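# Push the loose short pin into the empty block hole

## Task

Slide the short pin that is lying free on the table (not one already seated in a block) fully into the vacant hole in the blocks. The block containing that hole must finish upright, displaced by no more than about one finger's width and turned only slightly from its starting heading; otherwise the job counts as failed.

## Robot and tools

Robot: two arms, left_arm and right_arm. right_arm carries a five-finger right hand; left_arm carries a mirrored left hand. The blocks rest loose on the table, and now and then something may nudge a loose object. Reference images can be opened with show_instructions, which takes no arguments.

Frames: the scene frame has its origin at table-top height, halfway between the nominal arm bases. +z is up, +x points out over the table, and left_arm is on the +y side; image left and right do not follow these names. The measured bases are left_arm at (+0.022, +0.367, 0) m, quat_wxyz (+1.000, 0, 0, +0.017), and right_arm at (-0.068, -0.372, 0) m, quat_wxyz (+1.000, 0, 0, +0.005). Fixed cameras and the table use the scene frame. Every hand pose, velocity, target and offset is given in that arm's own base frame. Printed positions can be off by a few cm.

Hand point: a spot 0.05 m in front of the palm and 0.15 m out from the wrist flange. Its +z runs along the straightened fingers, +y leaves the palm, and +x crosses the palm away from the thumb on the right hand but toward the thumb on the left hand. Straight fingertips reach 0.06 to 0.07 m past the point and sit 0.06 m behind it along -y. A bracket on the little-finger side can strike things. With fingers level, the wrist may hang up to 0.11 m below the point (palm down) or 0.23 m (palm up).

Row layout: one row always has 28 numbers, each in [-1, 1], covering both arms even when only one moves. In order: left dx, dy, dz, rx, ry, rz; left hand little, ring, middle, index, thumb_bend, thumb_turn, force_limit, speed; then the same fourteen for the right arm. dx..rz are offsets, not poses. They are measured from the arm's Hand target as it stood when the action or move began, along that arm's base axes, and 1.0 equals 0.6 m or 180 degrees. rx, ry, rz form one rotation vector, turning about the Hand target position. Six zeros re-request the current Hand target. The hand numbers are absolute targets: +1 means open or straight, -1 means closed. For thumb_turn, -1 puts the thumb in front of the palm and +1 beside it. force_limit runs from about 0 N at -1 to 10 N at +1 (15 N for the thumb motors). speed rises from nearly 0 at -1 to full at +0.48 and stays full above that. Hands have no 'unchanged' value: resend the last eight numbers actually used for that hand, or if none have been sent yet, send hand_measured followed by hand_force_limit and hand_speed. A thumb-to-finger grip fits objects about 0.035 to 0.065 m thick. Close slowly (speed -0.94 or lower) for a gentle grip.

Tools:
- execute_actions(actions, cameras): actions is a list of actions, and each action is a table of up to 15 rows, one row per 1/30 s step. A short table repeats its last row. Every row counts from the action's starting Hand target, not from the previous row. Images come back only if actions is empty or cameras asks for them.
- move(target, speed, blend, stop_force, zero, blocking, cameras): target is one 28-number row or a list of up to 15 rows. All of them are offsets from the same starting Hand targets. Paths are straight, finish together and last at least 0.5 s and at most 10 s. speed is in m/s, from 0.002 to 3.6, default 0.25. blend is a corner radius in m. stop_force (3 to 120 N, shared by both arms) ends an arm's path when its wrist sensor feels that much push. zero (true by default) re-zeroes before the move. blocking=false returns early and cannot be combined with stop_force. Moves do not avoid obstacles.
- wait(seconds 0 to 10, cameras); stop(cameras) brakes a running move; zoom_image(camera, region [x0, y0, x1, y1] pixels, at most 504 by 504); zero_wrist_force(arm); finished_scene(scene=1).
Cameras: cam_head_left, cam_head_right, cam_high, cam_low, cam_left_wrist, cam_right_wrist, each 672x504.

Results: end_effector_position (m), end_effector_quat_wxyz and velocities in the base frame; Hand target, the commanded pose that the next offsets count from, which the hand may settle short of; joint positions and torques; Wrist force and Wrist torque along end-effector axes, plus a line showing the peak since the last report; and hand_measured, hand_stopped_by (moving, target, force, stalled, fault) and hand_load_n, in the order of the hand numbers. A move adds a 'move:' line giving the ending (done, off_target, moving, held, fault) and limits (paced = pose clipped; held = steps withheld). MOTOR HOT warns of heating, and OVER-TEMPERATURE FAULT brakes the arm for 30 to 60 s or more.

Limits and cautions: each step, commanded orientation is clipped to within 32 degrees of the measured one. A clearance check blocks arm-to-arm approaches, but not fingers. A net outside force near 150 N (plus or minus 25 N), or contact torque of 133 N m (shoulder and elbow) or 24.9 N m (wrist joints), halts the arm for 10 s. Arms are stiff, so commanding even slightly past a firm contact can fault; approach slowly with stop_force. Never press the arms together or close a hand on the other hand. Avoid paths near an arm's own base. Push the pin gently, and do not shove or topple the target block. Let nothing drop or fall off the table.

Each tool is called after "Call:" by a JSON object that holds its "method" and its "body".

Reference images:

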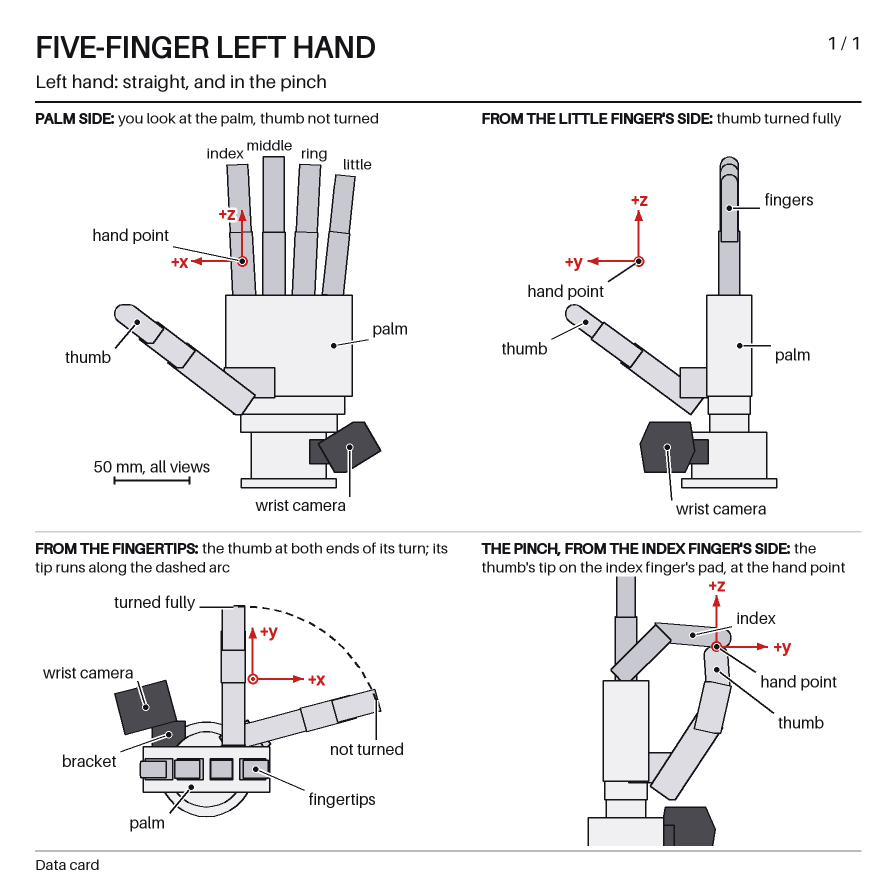

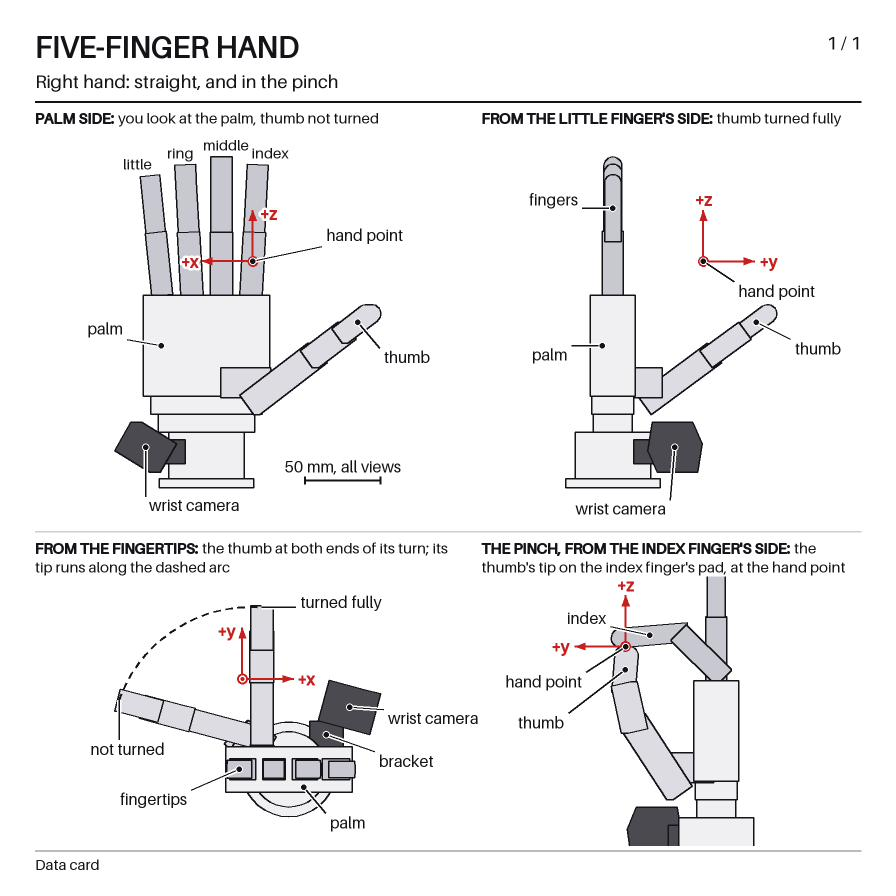

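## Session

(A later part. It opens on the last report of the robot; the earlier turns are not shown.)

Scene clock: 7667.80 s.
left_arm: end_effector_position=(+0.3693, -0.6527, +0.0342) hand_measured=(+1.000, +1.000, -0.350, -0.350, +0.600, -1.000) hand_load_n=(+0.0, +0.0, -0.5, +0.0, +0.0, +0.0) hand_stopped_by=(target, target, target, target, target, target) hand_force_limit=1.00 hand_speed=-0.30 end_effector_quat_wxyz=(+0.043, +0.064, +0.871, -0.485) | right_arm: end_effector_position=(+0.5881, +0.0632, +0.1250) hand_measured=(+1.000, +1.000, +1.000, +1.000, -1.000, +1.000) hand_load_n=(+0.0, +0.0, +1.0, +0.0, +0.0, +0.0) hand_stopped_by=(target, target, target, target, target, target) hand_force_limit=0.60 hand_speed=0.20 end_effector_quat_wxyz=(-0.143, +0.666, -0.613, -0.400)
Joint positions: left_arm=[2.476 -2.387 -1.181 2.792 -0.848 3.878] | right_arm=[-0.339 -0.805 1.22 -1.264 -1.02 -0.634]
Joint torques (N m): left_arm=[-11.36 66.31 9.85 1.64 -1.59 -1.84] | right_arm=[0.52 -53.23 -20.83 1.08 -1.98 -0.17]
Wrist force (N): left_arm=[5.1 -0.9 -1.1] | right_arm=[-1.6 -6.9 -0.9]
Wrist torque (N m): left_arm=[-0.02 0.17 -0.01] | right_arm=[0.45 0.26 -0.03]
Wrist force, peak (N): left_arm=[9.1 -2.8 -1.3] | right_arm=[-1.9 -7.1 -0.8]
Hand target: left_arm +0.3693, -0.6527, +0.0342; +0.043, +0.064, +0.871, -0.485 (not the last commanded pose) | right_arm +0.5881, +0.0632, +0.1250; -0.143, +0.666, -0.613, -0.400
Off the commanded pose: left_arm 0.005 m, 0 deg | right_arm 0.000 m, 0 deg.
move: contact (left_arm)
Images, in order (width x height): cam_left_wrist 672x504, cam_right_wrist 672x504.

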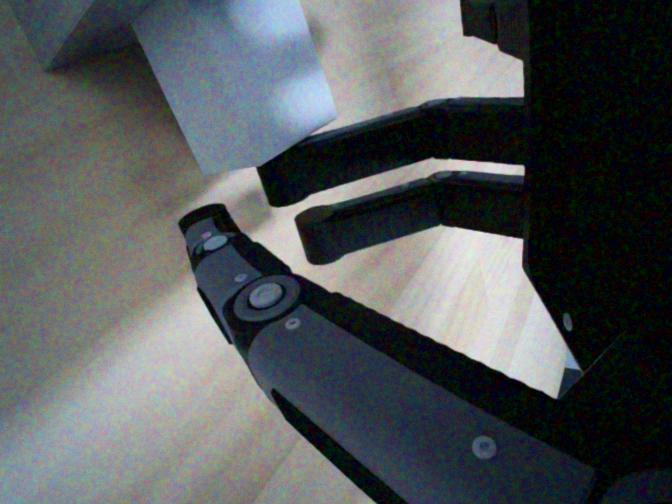

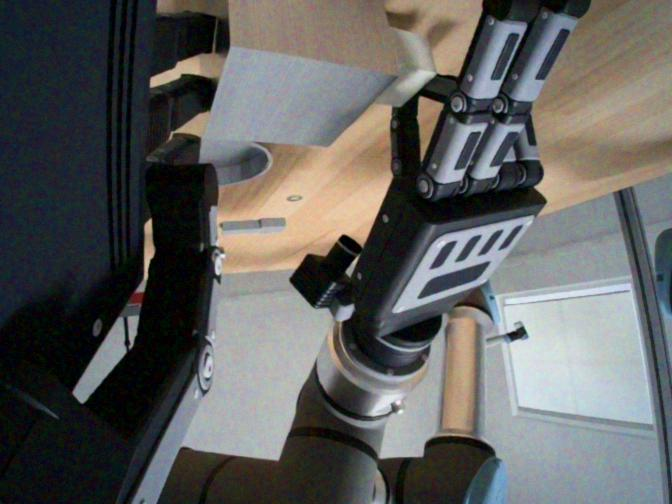

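Call:
{"method": "move", "body": {"target": [[-0.05,0.0,0,0,0,0,1,1,-0.35,-0.35,0.6,-1,1.0,-0.3,0,0,0,0,0,0,1,1,1,1,-1,1,0.6,0.2],[-0.06,0.0,0.15,0,0,0,1,1,-0.35,-0.35,0.6,-1,1.0,-0.3,0,0,0,0,0,0,1,1,1,1,-1,1,0.6,0.2],[-0.25,0.1,0.3,0,0,0,1,1,-0.35,-0.35,0.6,-1,1.0,-0.3,0,0,0,0,0,0,1,1,1,1,-1,1,0.6,0.2]], "speed": [0.03,0.08,0.12], "cameras": ["all"]}}

Call:
{"method": "zoom_image", "body": {"camera": "cam_right_wrist", "region": [190, 0, 470, 200]}}

Call:
{"method": "zoom_image", "body": {"camera": "cam_high", "region": [240, 285, 310, 345]}}

Call:
{"method": "zoom_image", "body": {"camera": "cam_head_right", "region": [370, 300, 490, 430]}}

Scene clock: 7682.33 s.
left_arm: end_effector_position=(+0.2194, -0.5927, +0.2141) hand_measured=(+1.000, +1.000, -0.350, -0.350, +0.600, -1.000) hand_load_n=(+0.0, +0.0, +0.0, +0.0, +0.0, +0.0) hand_stopped_by=(target, target, target, target, target, target) hand_force_limit=1.00 hand_speed=-0.30 end_effector_quat_wxyz=(+0.043, +0.064, +0.871, -0.485) | right_arm: end_effector_position=(+0.5881, +0.0632, +0.1250) hand_measured=(+1.000, +1.000, +1.000, +1.000, -1.000, +1.000) hand_load_n=(+0.0, +0.0, +0.5, +0.0, +0.0, +0.0) hand_stopped_by=(target, target, target, target, target, target) hand_force_limit=0.60 hand_speed=0.20 end_effector_quat_wxyz=(-0.143, +0.666, -0.613, -0.400)
Joint positions: left_arm=[2.376 -1.91 -1.458 2.648 -0.922 3.79] | right_arm=[-0.339 -0.805 1.22 -1.264 -1.02 -0.634]
Joint torques (N m): left_arm=[-15.81 50.14 10.28 -2.35 -0.9 -2.03] | right_arm=[0.56 -53.36 -20.76 1.16 1.73 -0.08]
Wrist force (N): left_arm=[-0.9 1.0 -0.5] | right_arm=[-1.7 -2.4 0.9]
Wrist torque (N m): left_arm=[0.04 0.23 0.08] | right_arm=[0.21 0.22 0.08]
Wrist force, peak (N): left_arm=[5.1 -0.9 -1.0] | right_arm=[-1.7 -7.2 -0.7]
Hand target: left_arm +0.2193, -0.5927, +0.2142; +0.043, +0.064, +0.871, -0.485 | right_arm +0.5881, +0.0632, +0.1250; -0.143, +0.666, -0.613, -0.400
Off the commanded pose: left_arm 0.000 m, 0 deg | right_arm 0.000 m, 0 deg.
move: done

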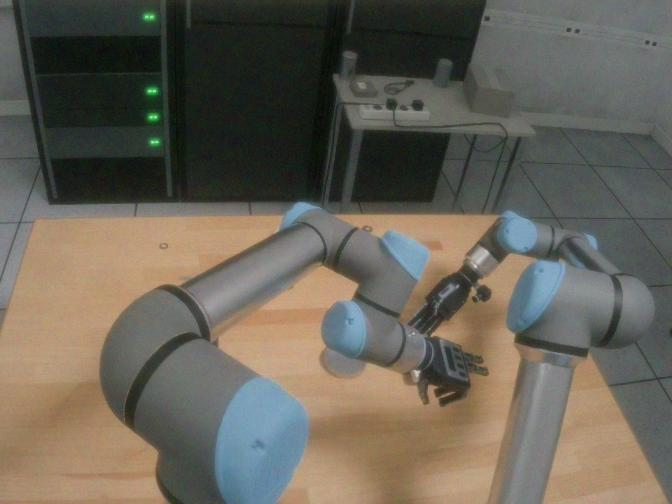

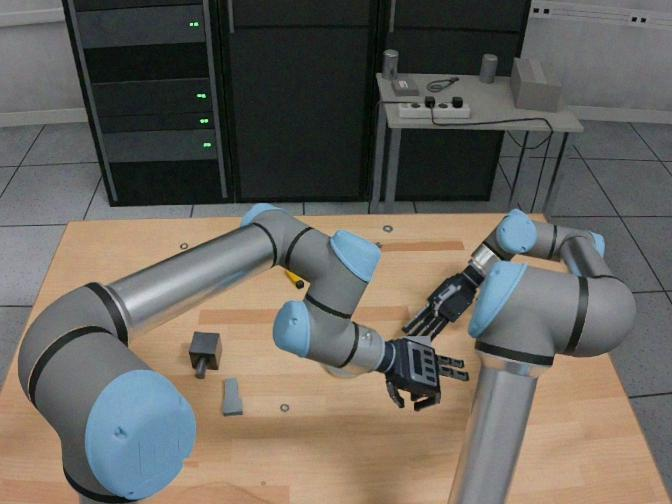

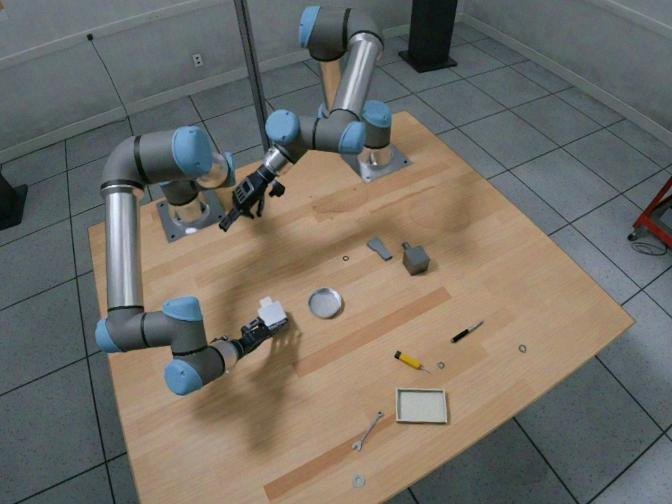

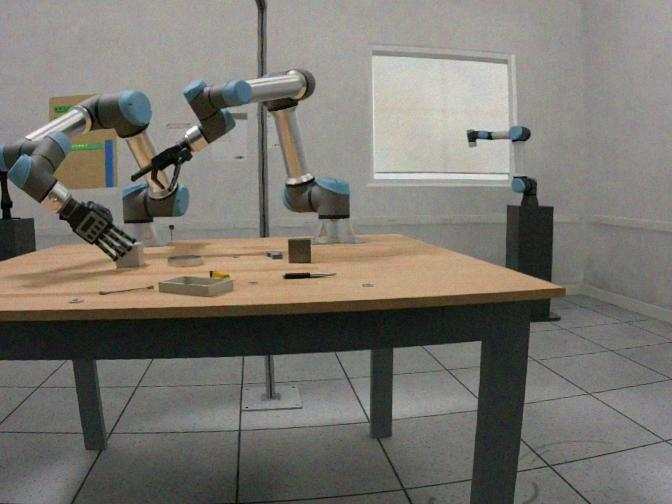

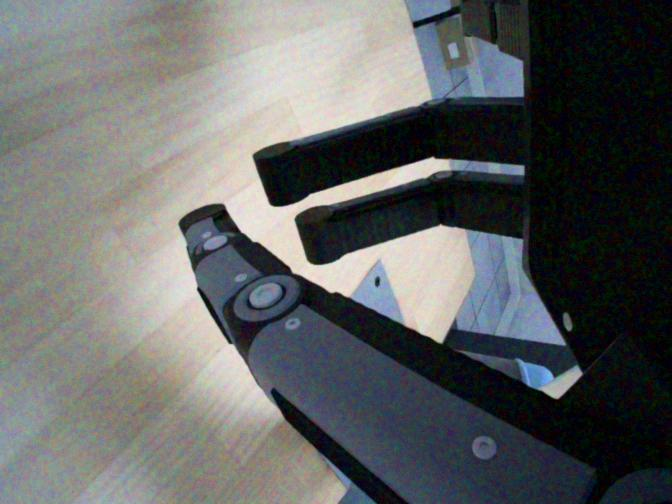

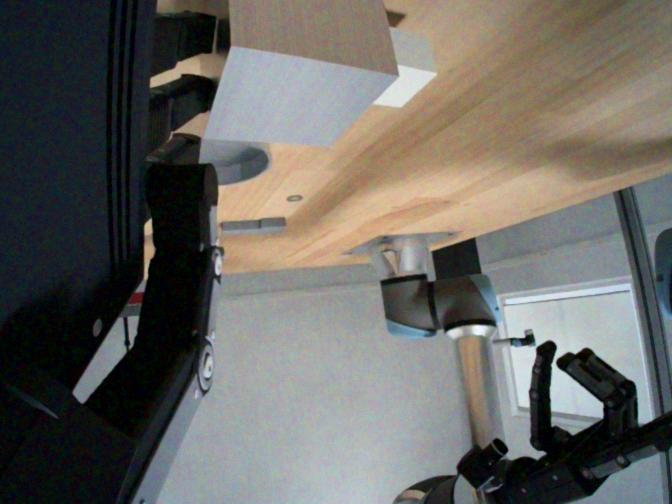

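Scaled by 1.800 from the camera's 672x504 image, which has a finer 960x720 frame.

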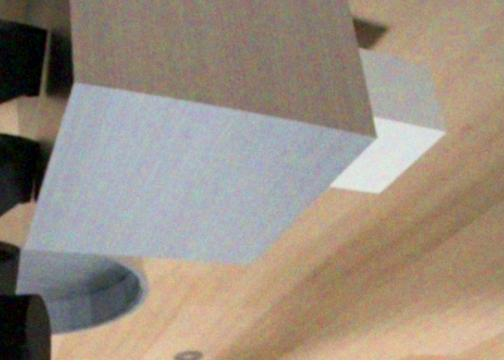

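Scaled by 7.200.

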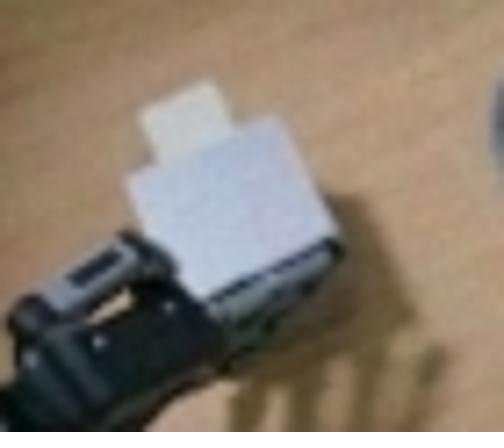

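Scaled by 3.877.

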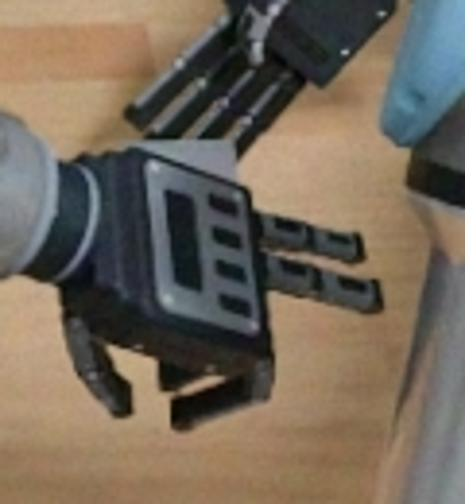

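Call:
{"method": "move", "body": {"target": [[0,0,0,0,0,0,1,1,-0.35,-0.35,0.6,-1,1.0,-0.3,0.04,0,0,0,0,0,1,1,1,1,-1,1,0.6,0.2],[0,0,0,0,0,0,1,1,-0.35,-0.35,0.6,-1,1.0,-0.3,0.12,-0.12,0.15,0,0,0,1,1,1,1,-1,1,0.6,0.2]], "speed": [0.02,0.1], "cameras": ["all"]}}

Call:
{"method": "zoom_image", "body": {"camera": "cam_high", "region": [240, 285, 310, 345]}}

Call:
{"method": "zoom_image", "body": {"camera": "cam_low", "region": [60, 220, 200, 300]}}

Scene clock: 7704.50 s.
left_arm: end_effector_position=(+0.2193, -0.5927, +0.2142) hand_measured=(+1.000, +1.000, -0.350, -0.350, +0.600, -1.000) hand_load_n=(+0.0, +0.0, +0.0, +0.0, +0.0, +0.0) hand_stopped_by=(target, target, target, target, target, target) hand_force_limit=1.00 hand_speed=-0.30 end_effector_quat_wxyz=(+0.043, +0.064, +0.871, -0.485) | right_arm: end_effector_position=(+0.6601, -0.0087, +0.2150) hand_measured=(+1.000, +1.000, +1.000, +1.000, -1.000, +1.000) hand_load_n=(+0.0, +0.0, +0.0, +0.0, +0.0, +0.0) hand_stopped_by=(target, target, target, target, target, target) hand_force_limit=0.60 hand_speed=0.20 end_effector_quat_wxyz=(-0.143, +0.666, -0.613, -0.399)
Joint positions: left_arm=[2.376 -1.909 -1.459 2.648 -0.922 3.79] | right_arm=[-0.393 -0.609 0.616 -0.833 -1.056 -0.68]
Joint torques (N m): left_arm=[-14.86 51.76 10.4 -1.14 -0.94 -2.17] | right_arm=[-5.1 -52.95 -34.47 0.54 -1.01 -1.3]
Wrist force (N): left_arm=[-0.9 1.0 -0.6] | right_arm=[-1.1 0.7 1.9]
Wrist torque (N m): left_arm=[0.06 0.20 0.08] | right_arm=[0.03 0.20 0.20]
Wrist force, peak (N): left_arm=[-1.2 1.0 -0.6] | right_arm=[-1.8 -2.7 1.2]
Hand target: left_arm +0.2193, -0.5927, +0.2142; +0.043, +0.064, +0.871, -0.485 | right_arm +0.6601, -0.0088, +0.2150; -0.143, +0.666, -0.613, -0.400
Off the commanded pose: left_arm 0.000 m, 0 deg | right_arm 0.000 m, 0 deg.
move: done

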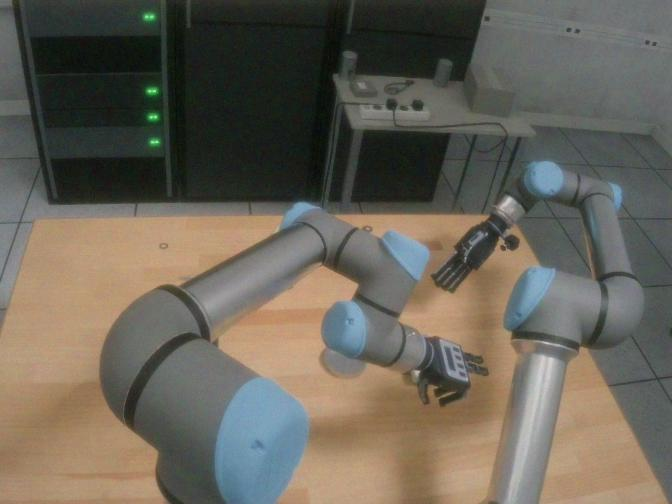

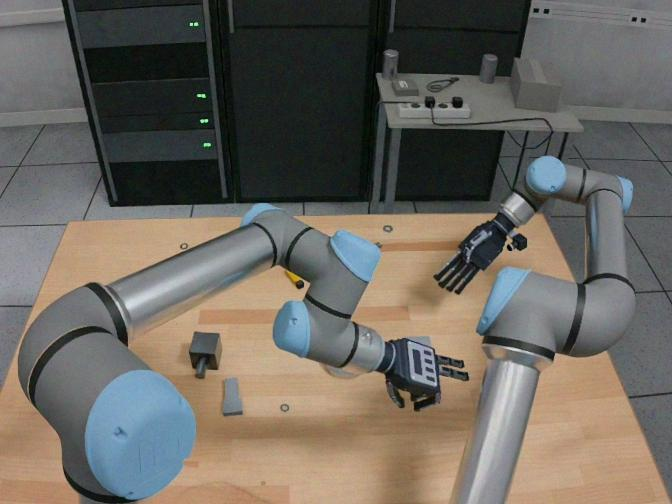

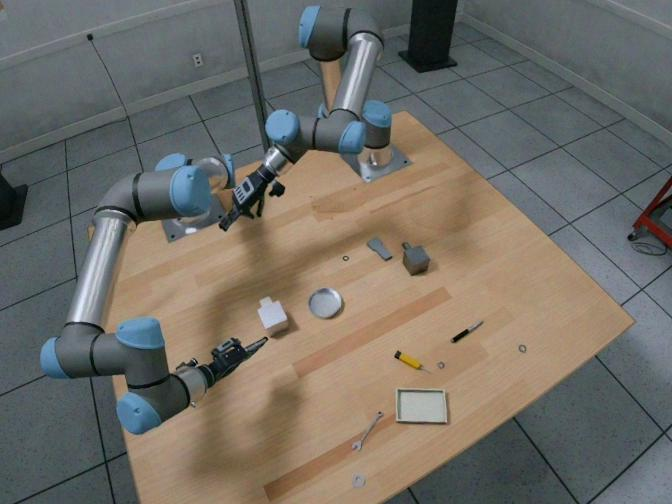

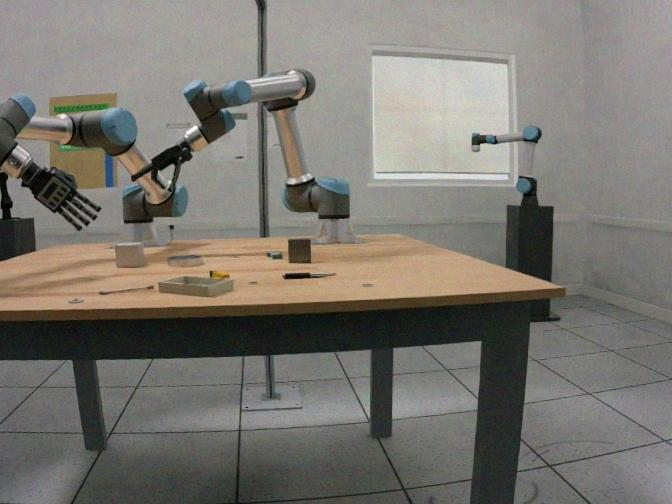

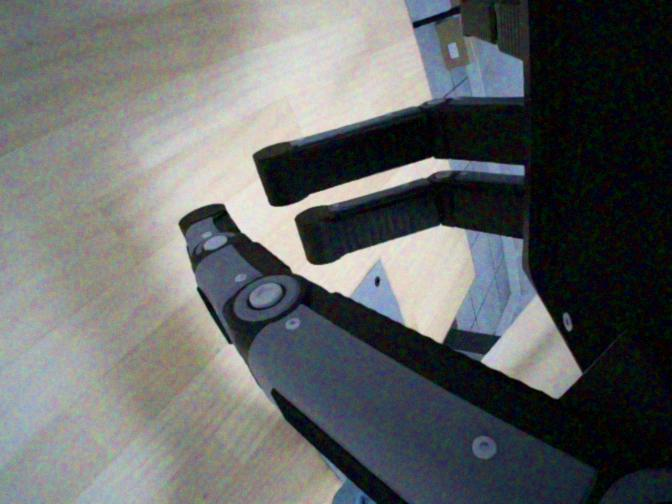

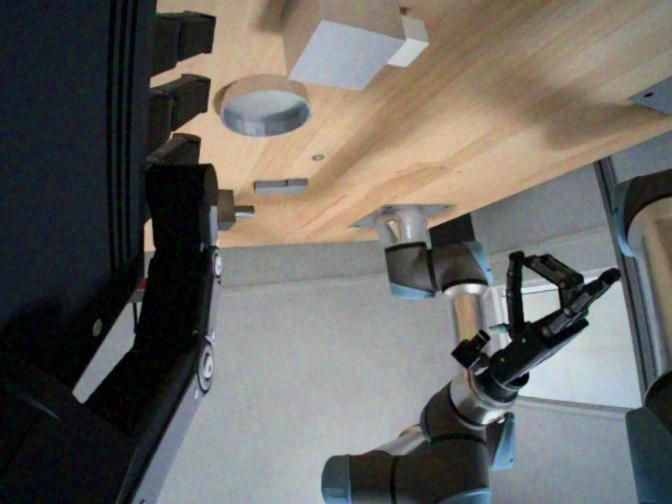

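Scaled by 7.200.

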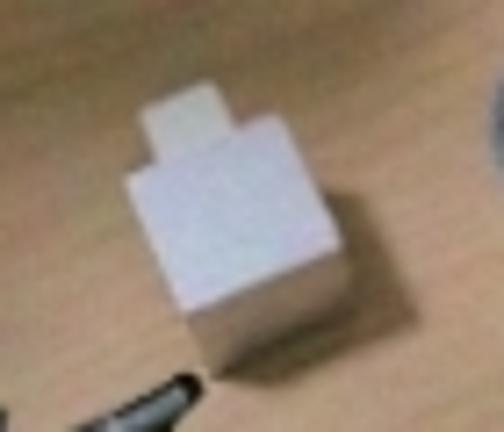

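Scaled by 3.600.

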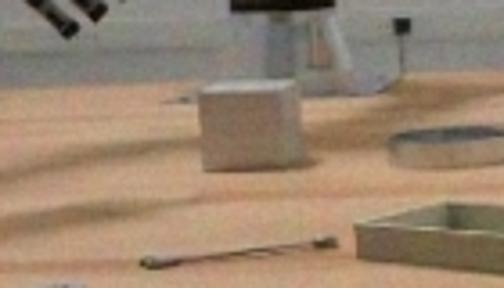

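Call:
{"method": "finished_scene", "body": {}}

The scene is finished: the task was done.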